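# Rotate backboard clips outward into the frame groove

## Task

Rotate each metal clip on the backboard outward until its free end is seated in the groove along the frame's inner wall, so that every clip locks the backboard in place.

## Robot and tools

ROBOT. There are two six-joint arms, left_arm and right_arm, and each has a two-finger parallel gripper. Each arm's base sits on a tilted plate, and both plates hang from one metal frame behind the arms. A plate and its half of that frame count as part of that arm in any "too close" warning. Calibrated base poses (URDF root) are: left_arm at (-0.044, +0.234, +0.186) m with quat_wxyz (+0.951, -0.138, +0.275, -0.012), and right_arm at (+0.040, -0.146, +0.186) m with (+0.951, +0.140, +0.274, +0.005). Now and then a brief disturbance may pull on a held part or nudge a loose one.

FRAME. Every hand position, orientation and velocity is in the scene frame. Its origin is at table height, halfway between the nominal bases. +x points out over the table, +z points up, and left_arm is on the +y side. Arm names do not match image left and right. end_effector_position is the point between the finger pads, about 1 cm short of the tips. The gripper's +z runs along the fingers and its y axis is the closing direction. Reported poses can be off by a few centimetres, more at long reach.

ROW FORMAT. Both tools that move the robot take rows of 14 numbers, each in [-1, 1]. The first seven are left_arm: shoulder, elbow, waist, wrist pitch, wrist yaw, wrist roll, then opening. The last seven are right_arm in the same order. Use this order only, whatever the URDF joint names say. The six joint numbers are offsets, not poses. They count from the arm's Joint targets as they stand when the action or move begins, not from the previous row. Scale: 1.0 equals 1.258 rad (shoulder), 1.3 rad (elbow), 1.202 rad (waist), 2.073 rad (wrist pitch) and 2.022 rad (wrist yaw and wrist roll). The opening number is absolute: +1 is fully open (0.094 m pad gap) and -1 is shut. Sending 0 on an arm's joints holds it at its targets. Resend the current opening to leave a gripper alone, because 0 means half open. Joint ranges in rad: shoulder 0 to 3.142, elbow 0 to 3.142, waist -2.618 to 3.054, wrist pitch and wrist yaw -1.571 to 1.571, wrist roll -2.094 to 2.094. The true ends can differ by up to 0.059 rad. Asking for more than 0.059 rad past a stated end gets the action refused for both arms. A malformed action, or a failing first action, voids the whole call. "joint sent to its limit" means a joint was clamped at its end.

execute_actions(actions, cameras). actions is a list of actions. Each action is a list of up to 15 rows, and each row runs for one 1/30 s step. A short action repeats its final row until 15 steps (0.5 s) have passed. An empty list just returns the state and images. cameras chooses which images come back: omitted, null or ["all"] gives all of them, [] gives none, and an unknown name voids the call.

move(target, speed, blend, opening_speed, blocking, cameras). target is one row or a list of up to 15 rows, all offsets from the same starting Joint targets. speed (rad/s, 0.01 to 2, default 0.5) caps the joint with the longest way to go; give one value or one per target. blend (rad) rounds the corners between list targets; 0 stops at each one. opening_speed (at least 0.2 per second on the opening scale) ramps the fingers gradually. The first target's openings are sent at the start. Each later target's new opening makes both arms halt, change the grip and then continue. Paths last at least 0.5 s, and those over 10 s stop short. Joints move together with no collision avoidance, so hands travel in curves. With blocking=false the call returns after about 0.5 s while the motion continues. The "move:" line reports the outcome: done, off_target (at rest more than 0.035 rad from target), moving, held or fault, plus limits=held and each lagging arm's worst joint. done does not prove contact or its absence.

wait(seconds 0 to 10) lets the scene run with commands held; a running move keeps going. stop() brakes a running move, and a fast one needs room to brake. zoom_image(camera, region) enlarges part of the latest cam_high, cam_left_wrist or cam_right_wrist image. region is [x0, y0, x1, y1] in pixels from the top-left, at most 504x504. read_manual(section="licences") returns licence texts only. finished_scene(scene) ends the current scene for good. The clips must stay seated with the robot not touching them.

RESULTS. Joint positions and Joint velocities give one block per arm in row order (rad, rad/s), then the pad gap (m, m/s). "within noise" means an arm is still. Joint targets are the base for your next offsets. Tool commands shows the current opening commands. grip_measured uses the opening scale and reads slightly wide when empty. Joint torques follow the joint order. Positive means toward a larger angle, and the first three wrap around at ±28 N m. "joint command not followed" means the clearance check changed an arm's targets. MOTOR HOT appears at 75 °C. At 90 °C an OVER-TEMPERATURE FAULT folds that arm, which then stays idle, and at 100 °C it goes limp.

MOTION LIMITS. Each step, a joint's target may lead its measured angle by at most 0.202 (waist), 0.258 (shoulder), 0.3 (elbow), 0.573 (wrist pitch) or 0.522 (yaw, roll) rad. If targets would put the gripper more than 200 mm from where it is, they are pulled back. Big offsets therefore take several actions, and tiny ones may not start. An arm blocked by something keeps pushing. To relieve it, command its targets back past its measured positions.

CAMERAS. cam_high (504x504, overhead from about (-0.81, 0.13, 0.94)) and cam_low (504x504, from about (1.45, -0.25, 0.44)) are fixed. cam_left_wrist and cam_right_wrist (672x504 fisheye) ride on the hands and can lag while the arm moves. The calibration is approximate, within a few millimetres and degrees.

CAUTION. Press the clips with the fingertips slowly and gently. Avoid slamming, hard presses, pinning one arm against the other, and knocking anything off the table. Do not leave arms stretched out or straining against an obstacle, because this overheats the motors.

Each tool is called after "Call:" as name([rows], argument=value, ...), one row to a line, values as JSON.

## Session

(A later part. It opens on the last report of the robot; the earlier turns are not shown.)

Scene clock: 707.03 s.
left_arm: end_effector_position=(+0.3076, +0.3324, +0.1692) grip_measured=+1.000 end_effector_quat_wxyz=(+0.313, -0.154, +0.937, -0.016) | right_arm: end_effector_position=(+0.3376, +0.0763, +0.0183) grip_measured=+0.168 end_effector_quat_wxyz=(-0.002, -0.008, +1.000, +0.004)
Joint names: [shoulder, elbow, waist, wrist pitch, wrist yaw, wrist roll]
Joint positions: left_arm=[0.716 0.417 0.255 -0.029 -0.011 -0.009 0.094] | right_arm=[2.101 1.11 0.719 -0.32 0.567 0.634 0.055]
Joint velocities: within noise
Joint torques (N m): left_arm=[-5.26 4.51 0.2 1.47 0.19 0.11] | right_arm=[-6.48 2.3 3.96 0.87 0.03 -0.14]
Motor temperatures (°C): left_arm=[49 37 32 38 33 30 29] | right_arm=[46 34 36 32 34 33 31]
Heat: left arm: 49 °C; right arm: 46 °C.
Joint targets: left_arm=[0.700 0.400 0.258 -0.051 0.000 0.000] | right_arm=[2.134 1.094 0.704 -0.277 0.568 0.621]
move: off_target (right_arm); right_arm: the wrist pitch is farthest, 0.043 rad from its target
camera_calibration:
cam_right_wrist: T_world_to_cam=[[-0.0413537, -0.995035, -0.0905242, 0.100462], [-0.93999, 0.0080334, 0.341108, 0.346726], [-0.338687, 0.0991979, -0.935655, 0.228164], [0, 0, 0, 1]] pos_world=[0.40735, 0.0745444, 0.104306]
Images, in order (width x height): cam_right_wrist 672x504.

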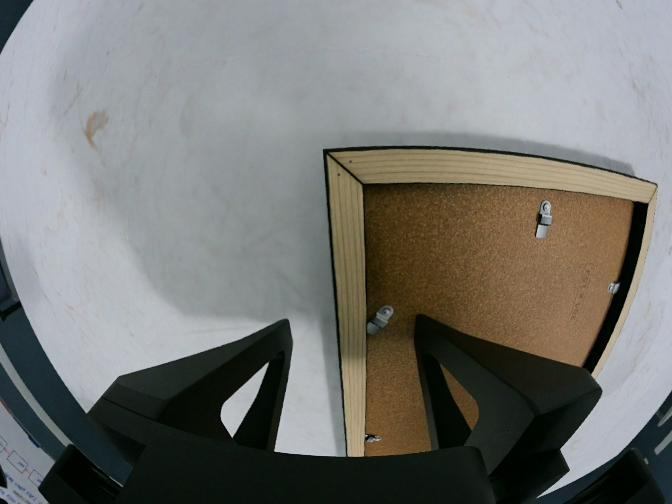

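Call:
move(target=[0,0,0,0,0,0,1,0,0,0,0,0,0,-0.75], opening_speed=0.55, cameras=["cam_right_wrist"])

Call:
move([
  [0,0,0,0,0,0,1,0,0,0,0,0,0,0.17],
  [0,0,0,0,0,0,1,-0.10,0,0.06,-0.08,0.005,0.035,0.17],
], opening_speed=0.6, speed=0.3, cameras=["cam_right_wrist"])

Call:
zoom_image(camera="cam_right_wrist", region=[270, 200, 470, 350])

Scene clock: 723.87 s.
left_arm: end_effector_position=(+0.3076, +0.3324, +0.1692) grip_measured=+1.000 end_effector_quat_wxyz=(+0.313, -0.154, +0.937, -0.016) | right_arm: end_effector_position=(+0.3406, +0.0730, +0.0178) grip_measured=-0.610 end_effector_quat_wxyz=(+0.007, -0.006, +1.000, -0.005)
Joint names: [shoulder, elbow, waist, wrist pitch, wrist yaw, wrist roll]
Joint positions: left_arm=[0.716 0.417 0.255 -0.029 -0.011 -0.009 0.094] | right_arm=[2.101 1.106 0.718 -0.31 0.593 0.634 0.018]
Joint velocities: within noise
Joint torques (N m): left_arm=[-5.26 4.49 0.2 1.46 0.2 0.11] | right_arm=[-6.69 2.62 3.99 0.74 -0.21 -0.21]
Motor temperatures (°C): left_arm=[49 36 32 38 33 30 29] | right_arm=[44 33 36 32 34 33 32]
Heat: left arm: 49 °C; right arm: 44 °C.
Joint targets: left_arm=[0.700 0.400 0.258 -0.051 0.000 0.000] | right_arm=[2.134 1.094 0.704 -0.277 0.568 0.620]
move: done
camera_calibration:
cam_right_wrist: T_world_to_cam=[[-0.0434664, -0.996336, -0.0736554, 0.0977684], [-0.946455, 0.0174593, 0.322362, 0.351609], [-0.319895, 0.0837235, -0.943746, 0.223892], [0, 0, 0, 1]] pos_world=[0.408654, 0.0725263, 0.105153]
Images, in order (width x height): cam_right_wrist 672x504.

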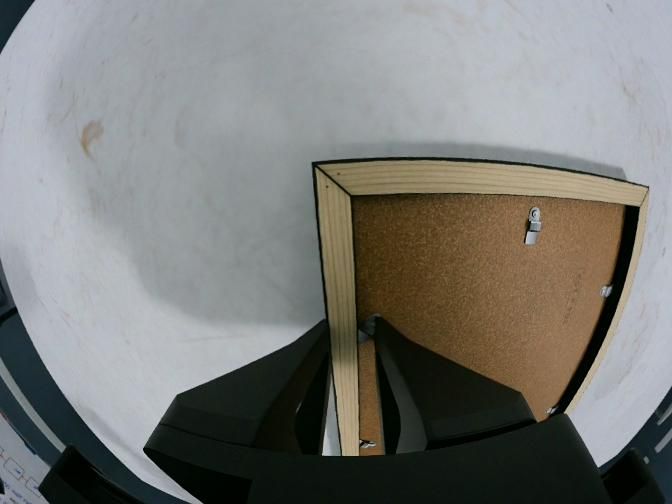

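Scene clock: 726.83 s.
left_arm: end_effector_position=(+0.3076, +0.3324, +0.1692) grip_measured=+1.000 end_effector_quat_wxyz=(+0.313, -0.154, +0.937, -0.016) | right_arm: end_effector_position=(+0.3346, +0.0736, +0.0449) grip_measured=+0.168 end_effector_quat_wxyz=(-0.009, -0.008, +1.000, +0.005)
Joint names: [shoulder, elbow, waist, wrist pitch, wrist yaw, wrist roll]
Joint positions: left_arm=[0.716 0.417 0.255 -0.029 -0.011 -0.009 0.094] | right_arm=[2.027 1.106 0.756 -0.423 0.567 0.683 0.055]
Joint velocities: within noise
Joint torques (N m): left_arm=[-5.23 4.49 0.16 1.45 0.19 0.11] | right_arm=[-11.17 2.97 6.48 0.26 0.1 0.1]
Motor temperatures (°C): left_arm=[48 36 32 38 33 30 29] | right_arm=[44 33 36 32 34 33 32]
Heat: left arm: 48 °C; right arm: 44 °C.
Joint targets: left_arm=[0.700 0.400 0.258 -0.051 0.000 0.000] | right_arm=[2.008 1.094 0.776 -0.443 0.578 0.691]
move: done
camera_calibration:
cam_right_wrist: T_world_to_cam=[[-0.0436601, -0.994867, -0.0912904, 0.100829], [-0.935598, 0.00867074, 0.352962, 0.332861], [-0.350358, 0.100821, -0.931174, 0.255916], [0, 0, 0, 1]] pos_world=[0.405488, 0.0716232, 0.13002]
Images, in order (width x height): cam_right_wrist 672x504.

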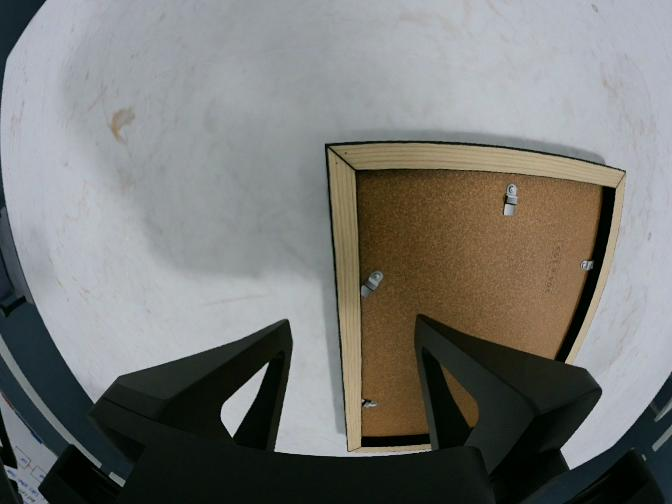

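Scaled by 2.520 from the camera's 672x504 image, which has a finer 960x720 frame.

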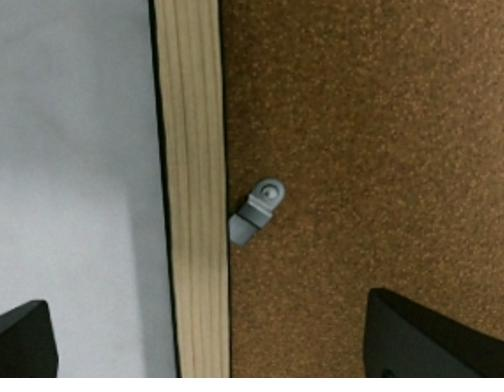

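Call:
move(target=[0,0,0,0,0,0,1,0.0994,-0.011,-0.0549,0.083,-0.0049,-0.0312,0.17], speed=0.2, cameras=["cam_right_wrist"])

Call:
zoom_image(camera="cam_right_wrist", region=[240, 230, 440, 380])

Scene clock: 755.27 s.
left_arm: end_effector_position=(+0.3076, +0.3324, +0.1692) grip_measured=+1.000 end_effector_quat_wxyz=(+0.313, -0.154, +0.937, -0.016) | right_arm: end_effector_position=(+0.3312, +0.0755, +0.0182) grip_measured=+0.168 end_effector_quat_wxyz=(-0.005, -0.010, +1.000, +0.003)
Joint names: [shoulder, elbow, waist, wrist pitch, wrist yaw, wrist roll]
Joint positions: left_arm=[0.716 0.417 0.255 -0.029 -0.011 -0.009 0.094] | right_arm=[2.099 1.093 0.725 -0.317 0.567 0.642 0.055]
Joint velocities: within noise
Joint torques (N m): left_arm=[-5.24 4.49 0.16 1.46 0.18 0.1] | right_arm=[-6.26 2.4 3.78 0.85 0.02 -0.19]
Motor temperatures (°C): left_arm=[48 36 32 38 33 30 29] | right_arm=[47 33 37 32 34 33 31]
Heat: left arm: 48 °C; right arm: 47 °C.
Joint targets: left_arm=[0.700 0.400 0.258 -0.051 0.000 0.000] | right_arm=[2.133 1.079 0.710 -0.271 0.568 0.628]
move: off_target (right_arm); right_arm: the wrist pitch is farthest, 0.046 rad from its target
camera_calibration:
cam_right_wrist: T_world_to_cam=[[-0.0376975, -0.995469, -0.0872895, 0.0981221], [-0.937913, 0.00510518, 0.346833, 0.340233], [-0.344816, 0.0949447, -0.933856, 0.228338], [0, 0, 0, 1]] pos_world=[0.401543, 0.0742611, 0.103796]
Images, in order (width x height): cam_right_wrist 672x504.

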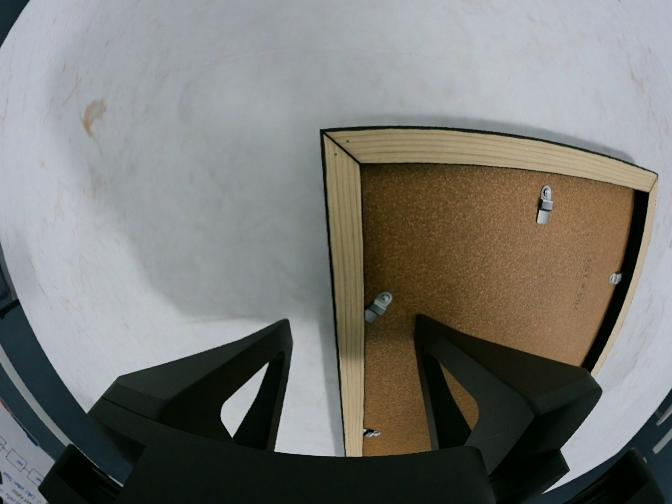

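Scaled by 2.520 from the camera's 672x504 image, which has a finer 960x720 frame.

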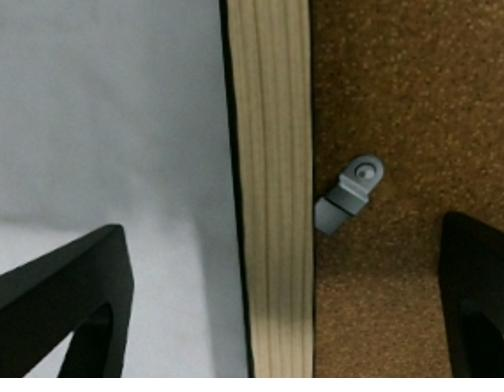

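Call:
move([
  [0,0,0,0,0,0,1,-0.035,0.0,0.008,-0.015,0,0,0.17],
  [0,0,0,0,0,0,1,-0.035,0.026,0.004,-0.017,0,-0.003,0.17],
  [0,0,0,0,0,0,1,0.0,0.026,-0.004,-0.002,0,-0.003,0.17],
], speed=0.2, cameras=[])

Call:
execute_actions(actions=[], cameras=["cam_right_wrist"])

Call:
zoom_image(camera="cam_right_wrist", region=[240, 230, 440, 380])

Scene clock: 775.50 s.
left_arm: end_effector_position=(+0.3076, +0.3324, +0.1692) grip_measured=+1.000 end_effector_quat_wxyz=(+0.313, -0.154, +0.937, -0.016) | right_arm: end_effector_position=(+0.3315, +0.0755, +0.0184) grip_measured=+0.168 end_effector_quat_wxyz=(-0.005, -0.014, +1.000, +0.003)
Joint names: [shoulder, elbow, waist, wrist pitch, wrist yaw, wrist roll]
Joint positions: left_arm=[0.716 0.417 0.255 -0.029 -0.011 -0.009 0.094] | right_arm=[2.098 1.093 0.725 -0.317 0.567 0.634 0.055]
Joint velocities: within noise
Joint torques (N m): left_arm=[-5.26 4.46 0.2 1.45 0.19 0.11] | right_arm=[-6.32 5.34 3.45 0.77 0.01 -0.16]
Motor temperatures (°C): left_arm=[48 36 32 38 33 30 29] | right_arm=[43 32 36 32 34 33 31]
Heat: left arm: 48 °C; right arm: 43 °C.
Joint targets: left_arm=[0.700 0.400 0.258 -0.051 0.000 0.000] | right_arm=[2.133 1.113 0.706 -0.275 0.568 0.622]
move: off_target (right_arm); right_arm: the wrist pitch is farthest, 0.042 rad from its target
No camera images: "cameras" was empty.

Scene clock: 775.50 s.
left_arm: end_effector_position=(+0.3076, +0.3324, +0.1692) grip_measured=+1.000 end_effector_quat_wxyz=(+0.313, -0.154, +0.937, -0.016) | right_arm: end_effector_position=(+0.3315, +0.0755, +0.0184) grip_measured=+0.168 end_effector_quat_wxyz=(-0.005, -0.014, +1.000, +0.003)
Joint names: [shoulder, elbow, waist, wrist pitch, wrist yaw, wrist roll]
Joint positions: left_arm=[0.716 0.417 0.255 -0.029 -0.011 -0.009 0.094] | right_arm=[2.098 1.093 0.725 -0.317 0.567 0.634 0.055]
Joint velocities: within noise
Joint torques (N m): left_arm=[-5.26 4.46 0.2 1.45 0.19 0.11] | right_arm=[-6.32 5.34 3.45 0.77 0.01 -0.16]
Motor temperatures (°C): left_arm=[48 36 32 38 33 30 29] | right_arm=[43 32 36 32 34 33 31]
Heat: left arm: 48 °C; right arm: 43 °C.
Joint targets: left_arm=[0.700 0.400 0.258 -0.051 0.000 0.000] | right_arm=[2.133 1.113 0.706 -0.275 0.568 0.622]
Tool commands: left_gripper/opening=+1.0 right_gripper/opening=+0.17
camera_calibration:
cam_right_wrist: T_world_to_cam=[[-0.0304694, -0.995674, -0.0877784, 0.0957884], [-0.938115, -0.00182331, 0.346318, 0.340979], [-0.34498, 0.0928984, -0.934001, 0.228817], [0, 0, 0, 1]] pos_world=[0.401734, 0.074739, 0.104036]
Images, in order (width x height): cam_right_wrist 672x504.

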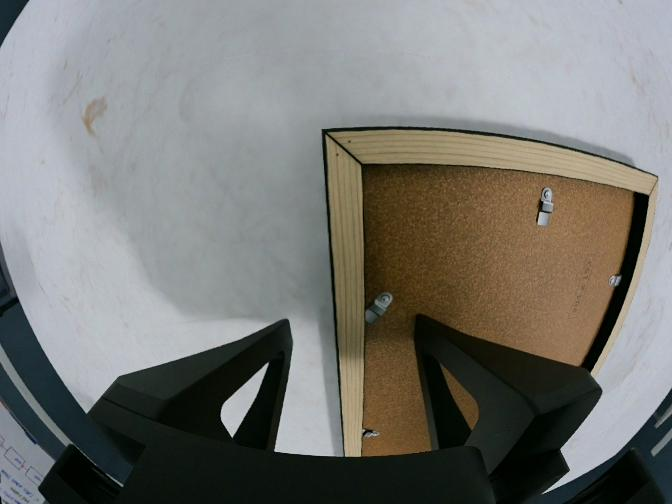

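Scaled by 2.520 from the camera's 672x504 image, which has a finer 960x720 frame.

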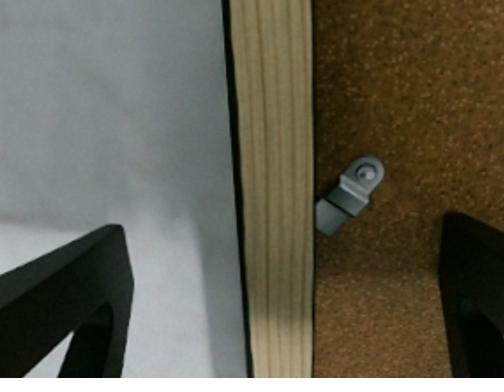

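Call:
move(target=[0,0,0,0,0,0,1,0,0,0,0,0,0,-0.75], opening_speed=0.55, cameras=["cam_right_wrist"])

Call:
zoom_image(camera="cam_right_wrist", region=[270, 230, 470, 380])

Scene clock: 784.27 s.
left_arm: end_effector_position=(+0.3077, +0.3323, +0.1692) grip_measured=+1.000 end_effector_quat_wxyz=(+0.313, -0.154, +0.937, -0.016) | right_arm: end_effector_position=(+0.3381, +0.0764, +0.0179) grip_measured=-0.741 end_effector_quat_wxyz=(+0.003, -0.008, +1.000, +0.005)
Joint names: [shoulder, elbow, waist, wrist pitch, wrist yaw, wrist roll]
Joint positions: left_arm=[0.716 0.417 0.255 -0.029 -0.011 -0.009 0.094] | right_arm=[2.099 1.101 0.72 -0.302 0.573 0.63 0.012]
Joint velocities: within noise
Joint torques (N m): left_arm=[-5.24 4.49 0.17 1.46 0.19 0.11] | right_arm=[-6.3 4.78 4.01 0.69 -0.06 -0.11]
Motor temperatures (°C): left_arm=[48 36 32 38 33 30 29] | right_arm=[42 33 35 32 34 33 31]
Heat: left arm: 48 °C; right arm: 42 °C.
Joint targets: left_arm=[0.700 0.400 0.258 -0.051 0.000 0.000] | right_arm=[2.133 1.113 0.706 -0.275 0.568 0.622]
move: done
camera_calibration:
cam_right_wrist: T_world_to_cam=[[-0.0412686, -0.99491, -0.0919338, 0.100472], [-0.943639, 0.00856866, 0.330865, 0.348747], [-0.328393, 0.100407, -0.939189, 0.224472], [0, 0, 0, 1]] pos_world=[0.406953, 0.074434, 0.10467]
Images, in order (width x height): cam_right_wrist 672x504.

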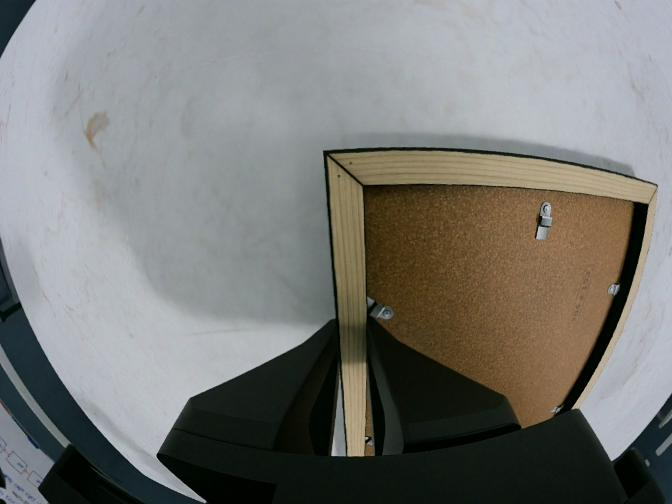

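Scaled by 2.520 from the camera's 672x504 image, which has a finer 960x720 frame.

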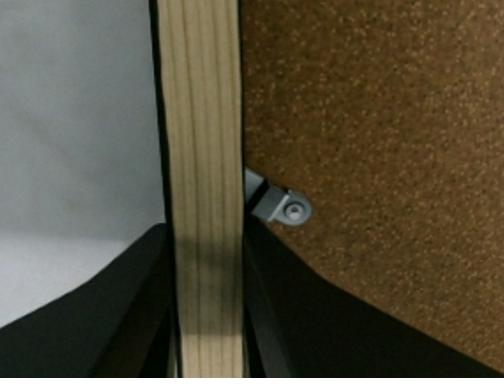

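Call:
move([
  [0,0,0,0,0,0,1,0,0,0,0,0,0,0.17],
  [0,0,0,0,0,0,1,-0.10,0,0.06,-0.08,0.005,0.035,0.17],
], opening_speed=0.6, speed=0.3, cameras=["cam_right_wrist"])

Call:
zoom_image(camera="cam_right_wrist", region=[270, 200, 470, 350])

Scene clock: 800.87 s.
left_arm: end_effector_position=(+0.3077, +0.3323, +0.1692) grip_measured=+1.000 end_effector_quat_wxyz=(+0.313, -0.154, +0.937, -0.016) | right_arm: end_effector_position=(+0.3366, +0.0752, +0.0459) grip_measured=+0.168 end_effector_quat_wxyz=(-0.006, -0.006, +1.000, +0.007)
Joint names: [shoulder, elbow, waist, wrist pitch, wrist yaw, wrist roll]
Joint positions: left_arm=[0.716 0.417 0.255 -0.029 -0.011 -0.009 0.094] | right_arm=[2.026 1.11 0.757 -0.421 0.567 0.685 0.055]
Joint velocities: within noise
Joint torques (N m): left_arm=[-5.29 4.51 0.17 1.45 0.19 0.11] | right_arm=[-11.21 4.41 6.54 0.33 0.1 0.12]
Motor temperatures (°C): left_arm=[48 36 32 38 33 30 29] | right_arm=[42 33 35 32 34 33 32]
Heat: left arm: 48 °C; right arm: 42 °C.
Joint targets: left_arm=[0.700 0.400 0.258 -0.051 0.000 0.000] | right_arm=[2.007 1.113 0.778 -0.441 0.579 0.693]
move: done
camera_calibration:
cam_right_wrist: T_world_to_cam=[[-0.0472525, -0.994294, -0.0956423, 0.10392], [-0.937319, 0.0110418, 0.348297, 0.33492], [-0.345253, 0.106105, -0.932492, 0.255347], [0, 0, 0, 1]] pos_world=[0.406997, 0.0725354, 0.131397]
Images, in order (width x height): cam_right_wrist 672x504.

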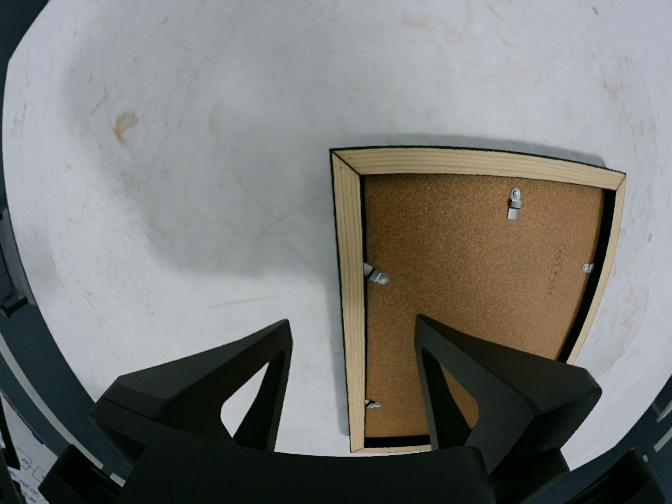

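Scaled by 2.520 from the camera's 672x504 image, which has a finer 960x720 frame.

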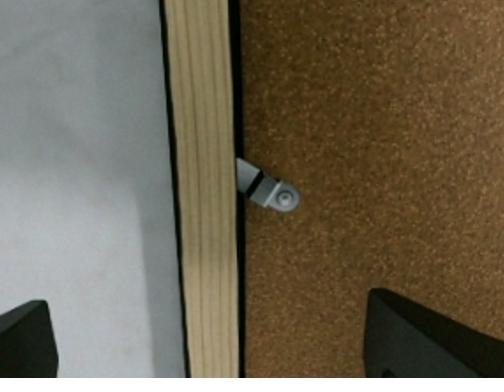

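Call:
move([
  [0,0,0,0,0,0,1,0.0437,0.0608,-0.0458,-0.0159,-0.0005,-0.0252,0.17],
  [0,0,0,0,0,0,1,0.1081,0.0430,-0.0882,0.0555,-0.0084,-0.0539,0.17],
], speed=0.25, cameras=["cam_right_wrist"])

Call:
zoom_image(camera="cam_right_wrist", region=[240, 230, 440, 380])

Scene clock: 827.57 s.
left_arm: end_effector_position=(+0.3077, +0.3323, +0.1692) grip_measured=+1.000 end_effector_quat_wxyz=(+0.313, -0.154, +0.937, -0.016) | right_arm: end_effector_position=(+0.3565, +0.0717, +0.0180) grip_measured=+0.168 end_effector_quat_wxyz=(-0.005, -0.013, +1.000, -0.003)
Joint names: [shoulder, elbow, waist, wrist pitch, wrist yaw, wrist roll]
Joint positions: left_arm=[0.716 0.417 0.255 -0.029 -0.011 -0.009 0.094] | right_arm=[2.109 1.179 0.687 -0.377 0.568 0.597 0.055]
Joint velocities: within noise
Joint torques (N m): left_arm=[-5.27 4.48 0.21 1.46 0.19 0.11] | right_arm=[-6.86 3.04 3.75 0.9 -0.05 -0.22]
Motor temperatures (°C): left_arm=[48 36 32 38 33 30 29] | right_arm=[44 33 37 32 34 33 31]
Heat: left arm: 48 °C; right arm: 44 °C.
Joint targets: left_arm=[0.700 0.400 0.258 -0.051 0.000 0.000] | right_arm=[2.143 1.169 0.672 -0.326 0.561 0.584]
move: off_target (right_arm); right_arm: the wrist pitch is farthest, 0.051 rad from its target
camera_calibration:
cam_right_wrist: T_world_to_cam=[[-0.032988, -0.996563, -0.0759852, 0.0935294], [-0.938444, 0.0047284, 0.345399, 0.364254], [-0.343852, 0.0827019, -0.935375, 0.237814], [0, 0, 0, 1]] pos_world=[0.426691, 0.0718179, 0.103739]
Images, in order (width x height): cam_right_wrist 672x504.

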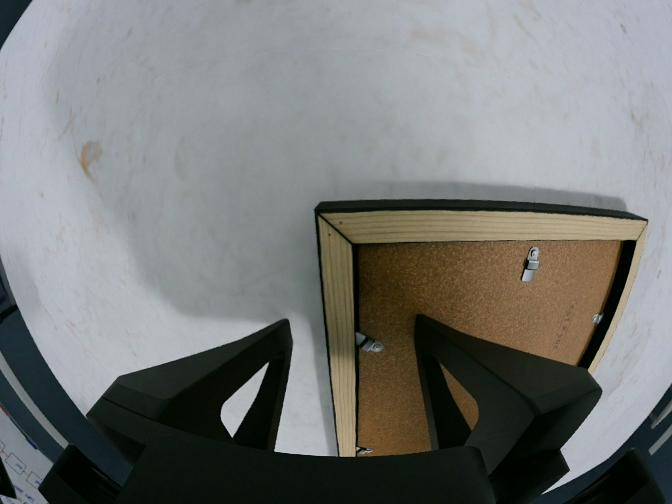

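Scaled by 2.520 from the camera's 672x504 image, which has a finer 960x720 frame.

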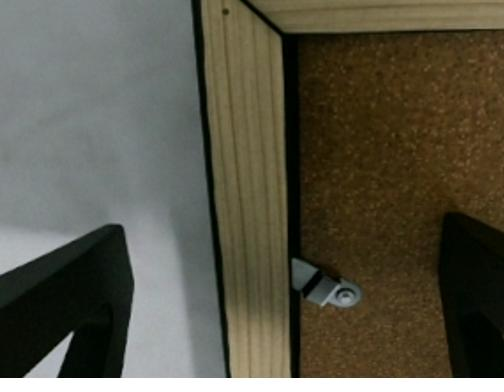

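Call:
move(target=[0,0,0,0,0,0,1,0,0,0,0,0,0,-0.75], opening_speed=0.55, cameras=["cam_right_wrist"])

Call:
zoom_image(camera="cam_right_wrist", region=[270, 230, 470, 380])

Call:
move([
  [0,0,0,0,0,0,1,0,0,0,0,0,0,0.17],
  [0,0,0,0,0,0,1,-0.10,0,0.06,-0.08,0.005,0.035,0.17],
], opening_speed=0.6, speed=0.3, cameras=["cam_right_wrist"])

Call:
zoom_image(camera="cam_right_wrist", region=[270, 200, 470, 350])

Scene clock: 841.33 s.
left_arm: end_effector_position=(+0.3077, +0.3323, +0.1692) grip_measured=+1.000 end_effector_quat_wxyz=(+0.313, -0.154, +0.937, -0.016) | right_arm: end_effector_position=(+0.3614, +0.0764, +0.0180) grip_measured=-0.741 end_effector_quat_wxyz=(+0.004, -0.007, +1.000, +0.007)
Joint names: [shoulder, elbow, waist, wrist pitch, wrist yaw, wrist roll]
Joint positions: left_arm=[0.716 0.417 0.255 -0.029 -0.011 -0.009 0.094] | right_arm=[2.109 1.179 0.687 -0.347 0.562 0.591 0.012]
Joint velocities: within noise
Joint torques (N m): left_arm=[-5.27 4.51 0.17 1.46 0.18 0.11] | right_arm=[-6.86 2.93 3.89 0.68 -0.02 -0.1]
Motor temperatures (°C): left_arm=[47 36 32 38 33 30 29] | right_arm=[42 33 36 32 34 33 31]
Heat: left arm: 47 °C; right arm: 42 °C.
Joint targets: left_arm=[0.700 0.400 0.258 -0.051 0.000 0.000] | right_arm=[2.143 1.169 0.672 -0.326 0.561 0.584]
move: done
camera_calibration:
cam_right_wrist: T_world_to_cam=[[-0.0419149, -0.994538, -0.0955904, 0.101718], [-0.944339, 0.00818971, 0.328871, 0.370984], [-0.326292, 0.104054, -0.939524, 0.231221], [0, 0, 0, 1]] pos_world=[0.430043, 0.0740646, 0.104955]
Images, in order (width x height): cam_right_wrist 672x504.

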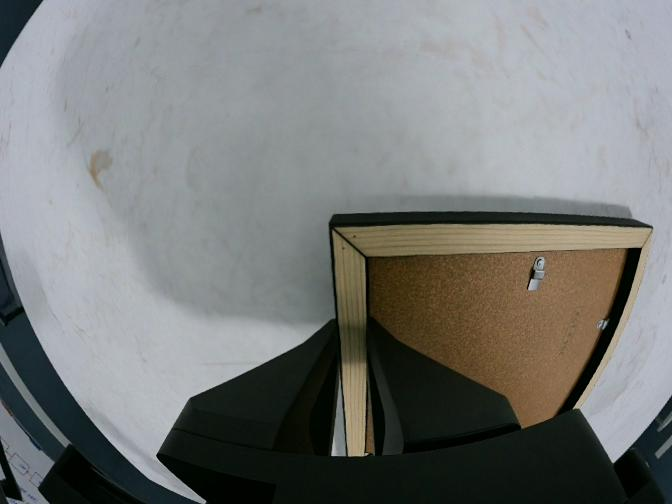

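Scaled by 2.520 from the camera's 672x504 image, which has a finer 960x720 frame.

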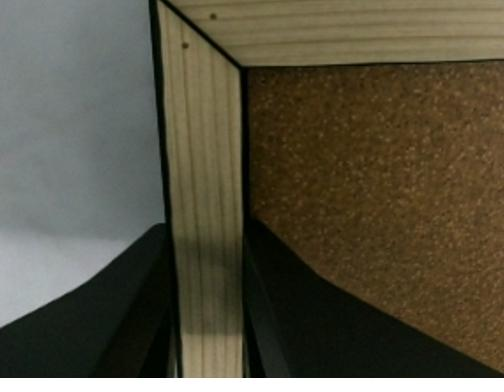

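Scene clock: 844.33 s.
left_arm: end_effector_position=(+0.3077, +0.3323, +0.1692) grip_measured=+1.000 end_effector_quat_wxyz=(+0.313, -0.154, +0.937, -0.016) | right_arm: end_effector_position=(+0.3553, +0.0716, +0.0457) grip_measured=+0.168 end_effector_quat_wxyz=(-0.010, -0.008, +1.000, +0.003)
Joint names: [shoulder, elbow, waist, wrist pitch, wrist yaw, wrist roll]
Joint positions: left_arm=[0.716 0.417 0.255 -0.029 -0.011 -0.009 0.094] | right_arm=[2.036 1.179 0.723 -0.472 0.56 0.647 0.055]
Joint velocities: within noise
Joint torques (N m): left_arm=[-5.23 4.48 0.18 1.46 0.18 0.11] | right_arm=[-11.73 3.28 6.54 0.24 0.07 0.06]
Motor temperatures (°C): left_arm=[47 36 32 38 33 30 29] | right_arm=[42 33 36 32 34 33 31]
Heat: left arm: 47 °C; right arm: 42 °C.
Joint targets: left_arm=[0.700 0.400 0.258 -0.051 0.000 0.000] | right_arm=[2.017 1.169 0.744 -0.492 0.572 0.655]
move: done
camera_calibration:
cam_right_wrist: T_world_to_cam=[[-0.0419964, -0.99524, -0.0879445, 0.0991425], [-0.934763, 0.00805877, 0.355182, 0.351592], [-0.352782, 0.0971236, -0.930651, 0.265169], [0, 0, 0, 1]] pos_world=[0.426366, 0.0700829, 0.13062]
Images, in order (width x height): cam_right_wrist 672x504.

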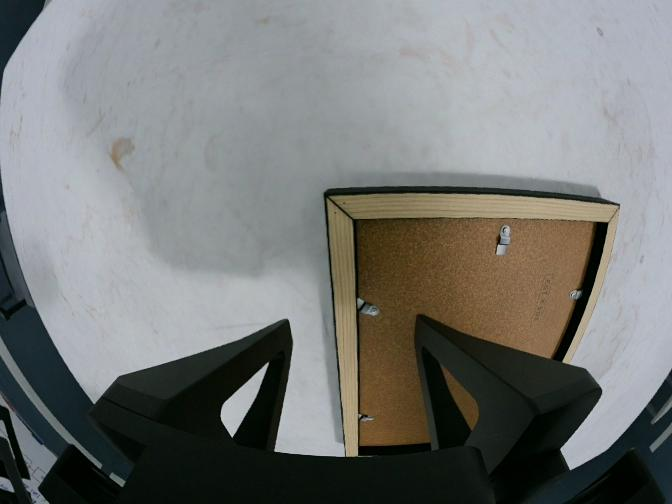

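Scaled by 2.520 from the camera's 672x504 image, which has a finer 960x720 frame.

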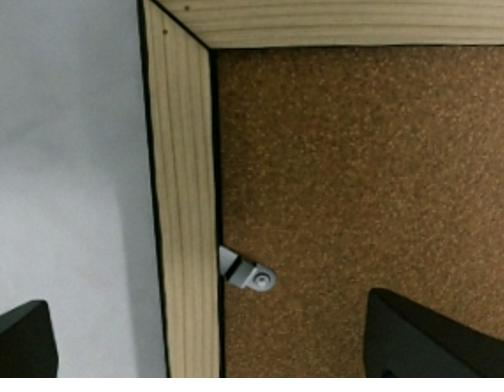

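Call:
move([
  [0,0,0,0,0,0,1,0.1002,-0.0108,-0.0557,0.0781,-0.0054,-0.0326,0.17],
  [0,0,0,0,0,0,1,0.1002,-0.0108,-0.0557,0.0627,-0.0054,-0.0326,0.17],
], speed=0.25, cameras=["cam_right_wrist"])

Call:
zoom_image(camera="cam_right_wrist", region=[240, 230, 440, 380])

Scene clock: 873.73 s.
left_arm: end_effector_position=(+0.3077, +0.3323, +0.1692) grip_measured=+1.000 end_effector_quat_wxyz=(+0.313, -0.154, +0.937, -0.016) | right_arm: end_effector_position=(+0.3513, +0.0728, +0.0182) grip_measured=+0.168 end_effector_quat_wxyz=(-0.009, -0.015, +1.000, -0.001)
Joint names: [shoulder, elbow, waist, wrist pitch, wrist yaw, wrist roll]
Joint positions: left_arm=[0.716 0.417 0.255 -0.029 -0.011 -0.009 0.094] | right_arm=[2.108 1.17 0.693 -0.378 0.561 0.602 0.055]
Joint velocities: within noise
Joint torques (N m): left_arm=[-5.27 4.49 0.17 1.46 0.17 0.1] | right_arm=[-6.69 2.65 3.67 0.54 -0.05 -0.17]
Motor temperatures (°C): left_arm=[47 36 32 38 33 30 29] | right_arm=[43 33 37 32 34 33 31]
Heat: left arm: 47 °C; right arm: 43 °C.
Joint targets: left_arm=[0.700 0.400 0.258 -0.051 0.000 0.000] | right_arm=[2.143 1.155 0.677 -0.362 0.561 0.589]
move: done
camera_calibration:
cam_right_wrist: T_world_to_cam=[[-0.028797, -0.996433, -0.0793208, 0.0930008], [-0.935199, -0.00116234, 0.354121, 0.358417], [-0.35295, 0.0843784, -0.93183, 0.239052], [0, 0, 0, 1]] pos_world=[0.422242, 0.0729149, 0.10321]
Images, in order (width x height): cam_right_wrist 672x504.

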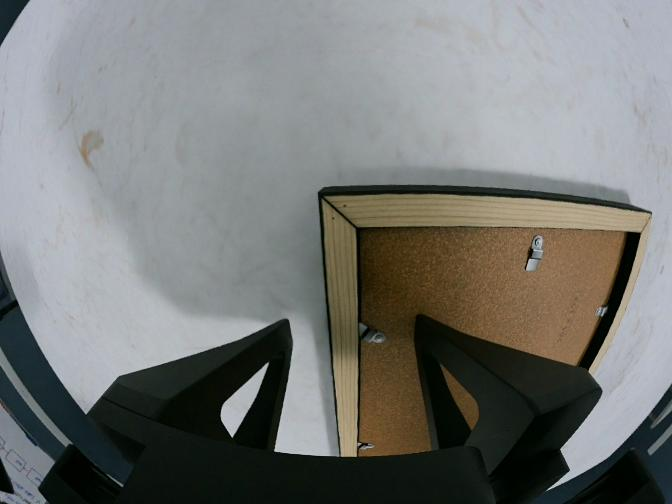

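Scaled by 2.520 from the camera's 672x504 image, which has a finer 960x720 frame.

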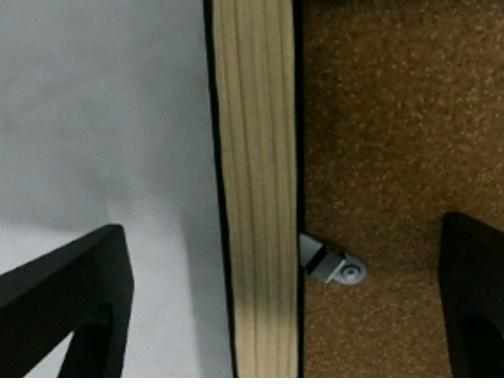

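Call:
move([
  [0,0,0,0,0,0,1,-0.05,0,0.01,-0.018,0,0.01,0.17],
  [0,0,0,0,0,0,1,-0.05,0.031,0.004,-0.022,0,0.006,0.17],
  [0,0,0,0,0,0,1,0,0.031,-0.0057,-0.0035,0,-0.004,0.17],
], speed=0.25, cameras=["cam_right_wrist"])

Call:
zoom_image(camera="cam_right_wrist", region=[240, 230, 440, 380])

Scene clock: 888.73 s.
left_arm: end_effector_position=(+0.3077, +0.3323, +0.1692) grip_measured=+1.000 end_effector_quat_wxyz=(+0.313, -0.154, +0.937, -0.016) | right_arm: end_effector_position=(+0.3552, +0.0710, +0.0183) grip_measured=+0.168 end_effector_quat_wxyz=(-0.010, -0.016, +1.000, -0.002)
Joint names: [shoulder, elbow, waist, wrist pitch, wrist yaw, wrist roll]
Joint positions: left_arm=[0.716 0.417 0.255 -0.029 -0.011 -0.009 0.094] | right_arm=[2.107 1.18 0.685 -0.387 0.56 0.592 0.055]
Joint velocities: within noise
Joint torques (N m): left_arm=[-5.26 4.49 0.18 1.46 0.19 0.1] | right_arm=[-6.71 5.19 4.05 0.6 0.03 -0.14]
Motor temperatures (°C): left_arm=[47 36 32 38 33 30 29] | right_arm=[42 33 36 32 34 33 31]
Heat: left arm: 47 °C; right arm: 42 °C.
Joint targets: left_arm=[0.700 0.400 0.258 -0.051 0.000 0.000] | right_arm=[2.143 1.196 0.670 -0.369 0.561 0.581]
move: off_target (right_arm); right_arm: the shoulder is farthest, 0.036 rad from its target
camera_calibration:
cam_right_wrist: T_world_to_cam=[[-0.026916, -0.996627, -0.0775312, 0.0906323], [-0.934845, -0.00237294, 0.355048, 0.361953], [-0.354034, 0.0820361, -0.931628, 0.241249], [0, 0, 0, 1]] pos_world=[0.42622, 0.0713944, 0.10327]
Images, in order (width x height): cam_right_wrist 672x504.

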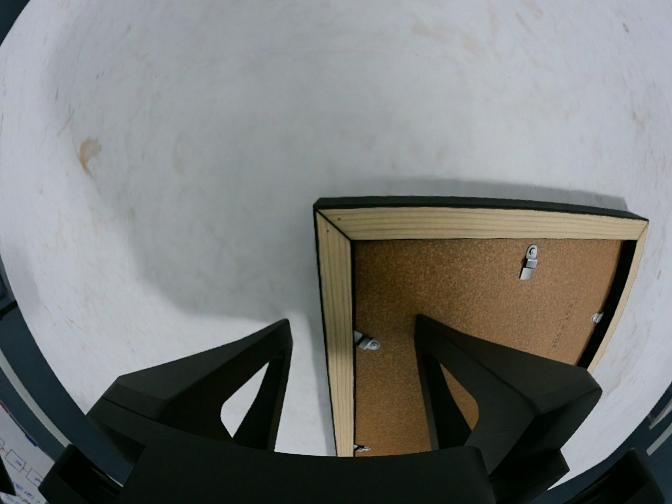

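Scaled by 2.520 from the camera's 672x504 image, which has a finer 960x720 frame.

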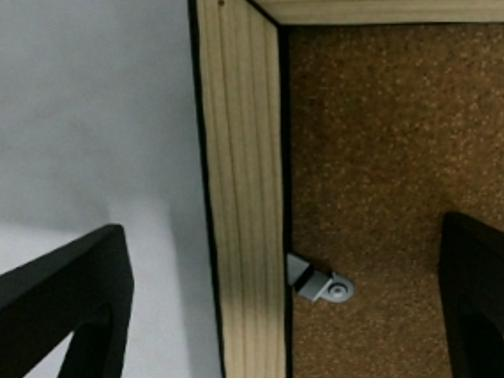

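Call:
move([
  [0,0,0,0,0,0,1,0,-0.01,0,0.0,0,0,0.17],
  [0,0,0,0,0,0,1,0,-0.01,0,0,0,0,-0.75],
], opening_speed=0.55, cameras=["cam_right_wrist"])

Call:
move([
  [0,0,0,0,0,0,1,0,0,0,0,0,0,0.17],
  [0,0,0,0,0,0,1,-0.10,0,0.06,-0.08,0.005,0.035,0.17],
], opening_speed=0.6, speed=0.3, cameras=["cam_right_wrist"])

Call:
zoom_image(camera="cam_right_wrist", region=[270, 200, 470, 350])

Scene clock: 902.10 s.
left_arm: end_effector_position=(+0.3077, +0.3323, +0.1692) grip_measured=+1.000 end_effector_quat_wxyz=(+0.313, -0.154, +0.937, -0.016) | right_arm: end_effector_position=(+0.3561, +0.0758, +0.0181) grip_measured=-0.741 end_effector_quat_wxyz=(-0.009, -0.014, +1.000, +0.009)
Joint names: [shoulder, elbow, waist, wrist pitch, wrist yaw, wrist roll]
Joint positions: left_arm=[0.716 0.417 0.255 -0.029 -0.011 -0.009 0.094] | right_arm=[2.107 1.18 0.685 -0.37 0.542 0.588 0.012]
Joint velocities: within noise
Joint torques (N m): left_arm=[-5.26 4.48 0.21 1.46 0.19 0.11] | right_arm=[-6.58 4.07 3.82 0.44 0.13 -0.13]
Motor temperatures (°C): left_arm=[47 36 32 38 33 30 29] | right_arm=[42 33 36 32 34 33 31]
Heat: left arm: 47 °C; right arm: 42 °C.
Joint targets: left_arm=[0.700 0.400 0.258 -0.051 0.000 0.000] | right_arm=[2.143 1.183 0.670 -0.369 0.561 0.581]
move: off_target (right_arm); target 2's new numbers were sent with right_arm's shoulder 0.036 rad from that target; right_arm: the shoulder is farthest, 0.036 rad from its target
camera_calibration:
cam_right_wrist: T_world_to_cam=[[-0.0318433, -0.994489, -0.0998848, 0.0973952], [-0.935101, -0.00564736, 0.354337, 0.363273], [-0.352949, 0.104686, -0.929768, 0.238865], [0, 0, 0, 1]] pos_world=[0.427106, 0.0739043, 0.103096]
Images, in order (width x height): cam_right_wrist 672x504.

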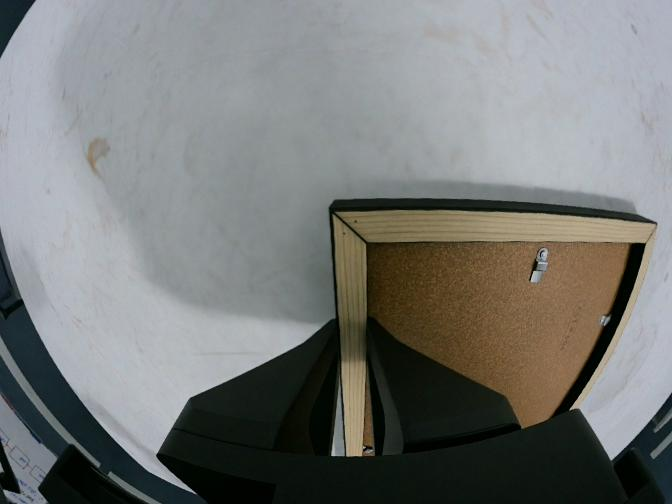

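Scene clock: 905.07 s.
left_arm: end_effector_position=(+0.3077, +0.3323, +0.1692) grip_measured=+1.000 end_effector_quat_wxyz=(+0.313, -0.154, +0.937, -0.016) | right_arm: end_effector_position=(+0.3496, +0.0661, +0.0461) grip_measured=+0.168 end_effector_quat_wxyz=(-0.023, -0.020, +0.999, -0.007)
Joint names: [shoulder, elbow, waist, wrist pitch, wrist yaw, wrist roll]
Joint positions: left_arm=[0.716 0.417 0.255 -0.029 -0.011 -0.009 0.094] | right_arm=[2.037 1.184 0.722 -0.516 0.56 0.643 0.055]
Joint velocities: within noise
Joint torques (N m): left_arm=[-5.26 4.49 0.18 1.46 0.18 0.1] | right_arm=[-11.66 4.12 6.58 0.19 0.14 0.1]
Motor temperatures (°C): left_arm=[47 36 32 38 33 30 29] | right_arm=[43 33 36 32 34 33 31]
Heat: left arm: 47 °C; right arm: 43 °C.
Joint targets: left_arm=[0.700 0.400 0.258 -0.051 0.000 0.000] | right_arm=[2.018 1.182 0.742 -0.535 0.571 0.651]
move: done
camera_calibration:
cam_right_wrist: T_world_to_cam=[[-0.020541, -0.99754, -0.0670189, 0.0851069], [-0.924856, -0.00650327, 0.380262, 0.342426], [-0.379762, 0.0697937, -0.922447, 0.274975], [0, 0, 0, 1]] pos_world=[0.422868, 0.0679329, 0.129142]
Images, in order (width x height): cam_right_wrist 672x504.

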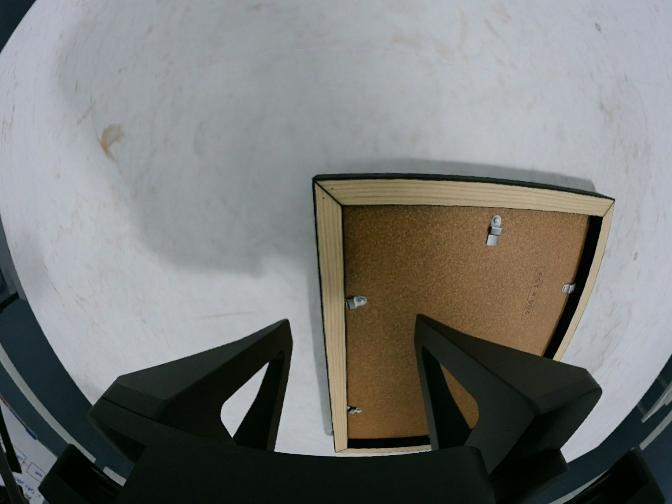

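Scaled by 2.520 from the camera's 672x504 image, which has a finer 960x720 frame.

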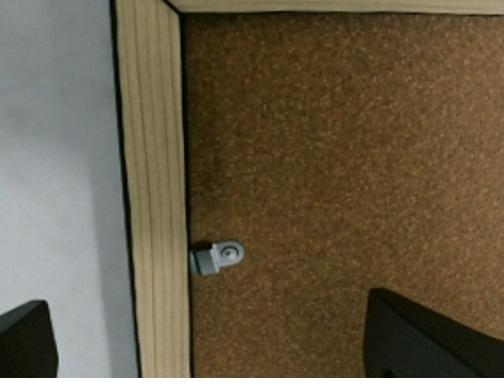

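Call:
move([
  [0,0,0,0,0,0,1,-0.05,0,0,0,0,0,0.6],
  [0,0,0,0,0,0,1,-0.0767,-0.0438,-0.0962,0.0439,-0.0129,-0.0589,1],
], opening_speed=1.5, speed=0.4, cameras=["cam_right_wrist"])

Call:
zoom_image(camera="cam_right_wrist", region=[400, 230, 600, 380])

Call:
zoom_image(camera="cam_right_wrist", region=[180, 230, 380, 380])

Scene clock: 952.03 s.
left_arm: end_effector_position=(+0.3077, +0.3323, +0.1692) grip_measured=+1.000 end_effector_quat_wxyz=(+0.313, -0.154, +0.937, -0.016) | right_arm: end_effector_position=(+0.3763, +0.0330, +0.0459) grip_measured=+0.998 end_effector_quat_wxyz=(-0.006, -0.007, +1.000, -0.003)
Joint names: [shoulder, elbow, waist, wrist pitch, wrist yaw, wrist roll]
Joint positions: left_arm=[0.716 0.417 0.255 -0.029 -0.011 -0.009 0.094] | right_arm=[1.949 1.138 0.626 -0.46 0.549 0.54 0.094]
Joint velocities: within noise
Joint torques (N m): left_arm=[-5.26 4.52 0.18 1.46 0.19 0.11] | right_arm=[-12.49 3.19 4.44 0.6 -0.03 -0.15]
Motor temperatures (°C): left_arm=[47 36 32 38 33 30 29] | right_arm=[44 33 38 31 34 33 31]
Heat: left arm: 47 °C; right arm: 44 °C.
Joint targets: left_arm=[0.700 0.400 0.258 -0.051 0.000 0.000] | right_arm=[1.921 1.125 0.626 -0.444 0.545 0.532]
move: done
camera_calibration:
cam_right_wrist: T_world_to_cam=[[-0.0446997, -0.996122, -0.0757784, 0.062047], [-0.937588, 0.0156456, 0.347395, 0.372609], [-0.344862, 0.0865774, -0.934652, 0.274118], [0, 0, 0, 1]] pos_world=[0.44666, 0.0322443, 0.131464]
Images, in order (width x height): cam_right_wrist 672x504.

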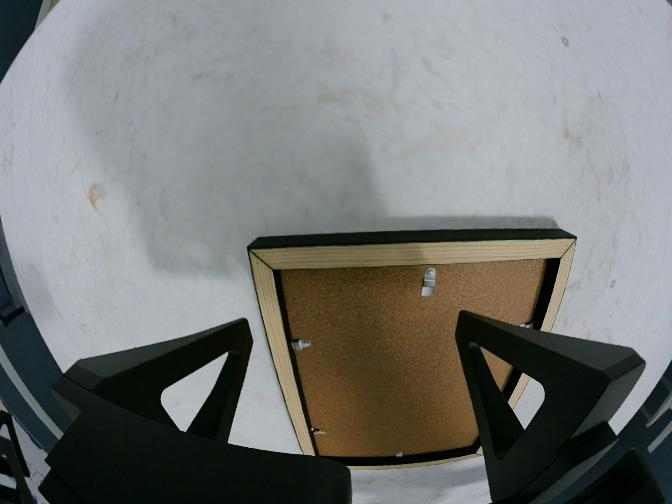

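Scaled by 2.520 from the camera's 672x504 image, which has a finer 960x720 frame.

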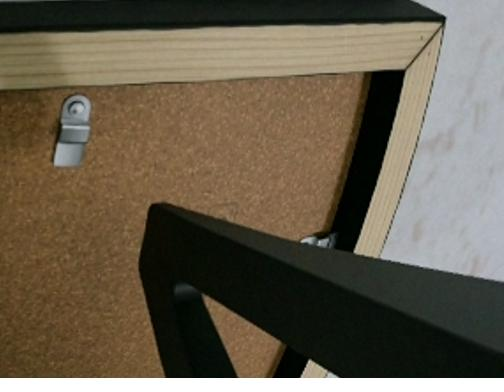

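Scaled by 2.520 from the camera's 672x504 image, which has a finer 960x720 frame.

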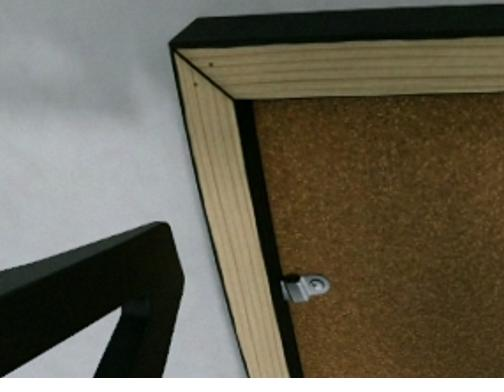

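Call:
move([
  [0,0,0,0,0,0,1,-0.11,-0.07,-0.06,0.02,-0.012,-0.04,1],
  [0,0,0,0,0,0,1,-0.1387,-0.16,-0.1789,0.0516,-0.0381,-0.1142,1],
], speed=0.4, blend=0.04, cameras=["cam_right_wrist"])

Call:
zoom_image(camera="cam_right_wrist", region=[400, 230, 600, 380])

Call:
zoom_image(camera="cam_right_wrist", region=[180, 230, 380, 380])

Scene clock: 1022.23 s.
left_arm: end_effector_position=(+0.3077, +0.3323, +0.1692) grip_measured=+1.000 end_effector_quat_wxyz=(+0.313, -0.154, +0.937, -0.016) | right_arm: end_effector_position=(+0.3656, -0.0499, +0.0326) grip_measured=+0.998 end_effector_quat_wxyz=(-0.023, -0.017, +1.000, -0.008)
Joint names: [shoulder, elbow, waist, wrist pitch, wrist yaw, wrist roll]
Joint positions: left_arm=[0.716 0.417 0.255 -0.029 -0.011 -0.009 0.094] | right_arm=[1.772 0.927 0.415 -0.355 0.474 0.31 0.094]
Joint velocities: within noise
Joint torques (N m): left_arm=[-5.26 4.49 0.17 1.45 0.18 0.11] | right_arm=[-11.54 2.78 3 0.53 -0.01 -0.07]
Motor temperatures (°C): left_arm=[46 36 31 38 33 30 29] | right_arm=[53 32 36 31 34 33 31]
Heat: left arm: 46 °C; right arm: 53 °C.
Joint targets: left_arm=[0.700 0.400 0.258 -0.051 0.000 0.000] | right_arm=[1.747 0.918 0.412 -0.337 0.468 0.301]
move: done
camera_calibration:
cam_right_wrist: T_world_to_cam=[[-0.0258616, -0.997545, -0.065077, -0.0292975], [-0.925521, -0.000710632, 0.378695, 0.36227], [-0.377812, 0.0700238, -0.923231, 0.275997], [0, 0, 0, 1]] pos_world=[0.438806, -0.0482945, 0.115712]
Images, in order (width x height): cam_right_wrist 672x504.

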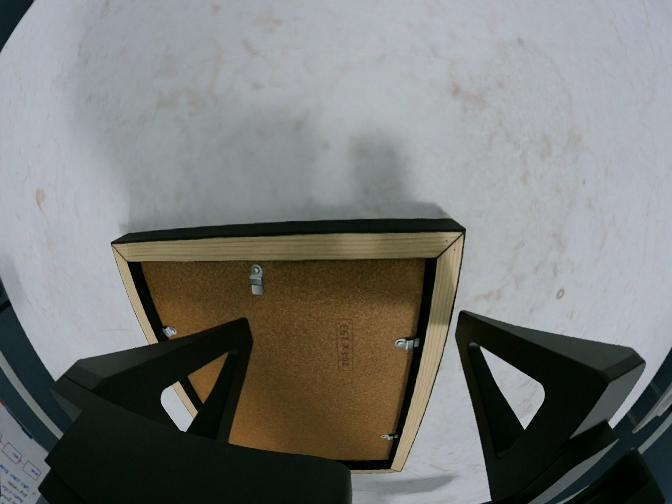

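Scaled by 2.520 from the camera's 672x504 image, which has a finer 960x720 frame.

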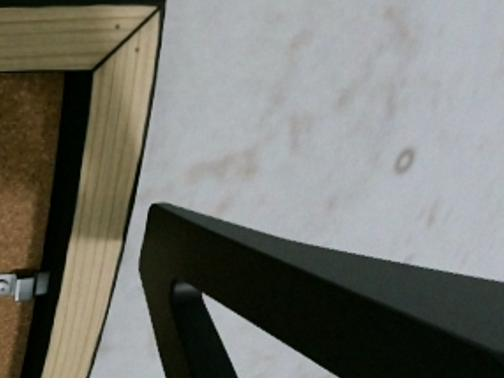

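Scaled by 2.520 from the camera's 672x504 image, which has a finer 960x720 frame.

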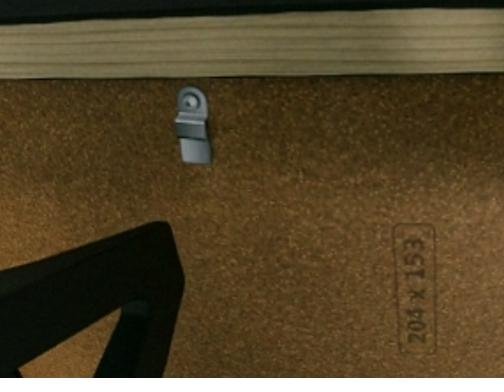

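Call:
move([
  [0,0,0,0,0,0,1,-0.02,0.04,0.03,0.0,0.008,0.02,1],
  [0,0,0,0,0,0,1,0.1255,0.1777,0.1938,-0.0555,0.0455,0.1207,1],
], speed=0.4, blend=0.03, cameras=["cam_right_wrist"])

Call:
zoom_image(camera="cam_right_wrist", region=[400, 230, 600, 380])

Call:
zoom_image(camera="cam_right_wrist", region=[180, 230, 380, 380])

Scene clock: 1069.93 s.
left_arm: end_effector_position=(+0.3077, +0.3323, +0.1692) grip_measured=+1.000 end_effector_quat_wxyz=(+0.313, -0.154, +0.937, -0.016) | right_arm: end_effector_position=(+0.3932, +0.0336, +0.0630) grip_measured=+0.998 end_effector_quat_wxyz=(+0.024, +0.011, +1.000, +0.016)
Joint names: [shoulder, elbow, waist, wrist pitch, wrist yaw, wrist roll]
Joint positions: left_arm=[0.716 0.417 0.255 -0.029 -0.011 -0.009 0.094] | right_arm=[1.886 1.126 0.63 -0.432 0.549 0.537 0.094]
Joint velocities: within noise
Joint torques (N m): left_arm=[-5.23 4.48 0.2 1.46 0.19 0.11] | right_arm=[-7.95 6.41 5.42 0.31 0.16 0.09]
Motor temperatures (°C): left_arm=[46 36 31 38 33 30 29] | right_arm=[47 33 35 31 34 33 31]
Heat: left arm: 46 °C; right arm: 47 °C.
Joint targets: left_arm=[0.700 0.400 0.258 -0.051 0.000 0.000] | right_arm=[1.904 1.149 0.645 -0.452 0.560 0.546]
move: done; blend cut to 0.026 rad at target 1
camera_calibration:
cam_right_wrist: T_world_to_cam=[[-0.0736055, -0.990372, -0.11724, 0.0785291], [-0.955438, 0.0363303, 0.292947, 0.392231], [-0.285867, 0.133578, -0.948914, 0.272015], [0, 0, 0, 1]] pos_world=[0.458293, 0.027188, 0.152422]
Images, in order (width x height): cam_right_wrist 672x504.

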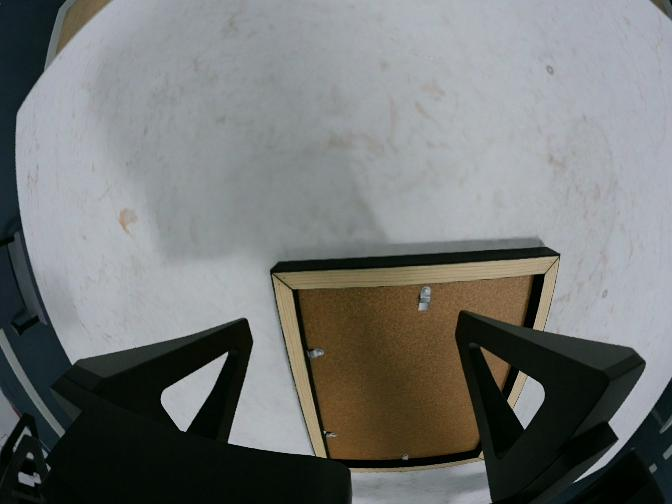

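Scaled by 2.520 from the camera's 672x504 image, which has a finer 960x720 frame.

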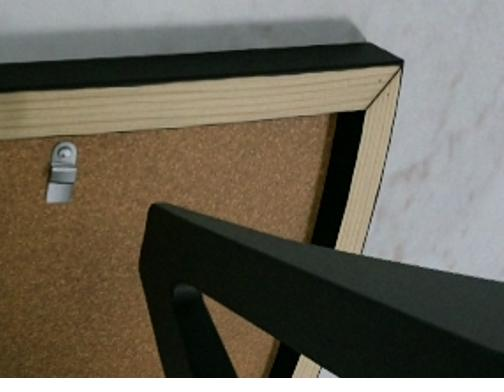

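Scaled by 2.520 from the camera's 672x504 image, which has a finer 960x720 frame.

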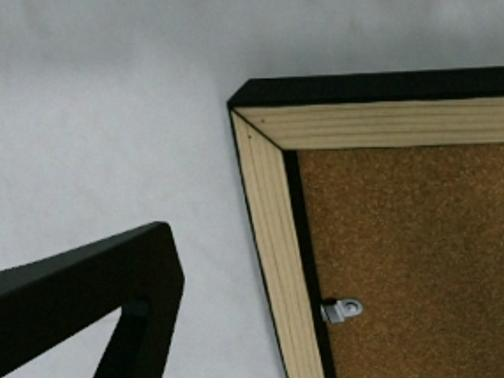

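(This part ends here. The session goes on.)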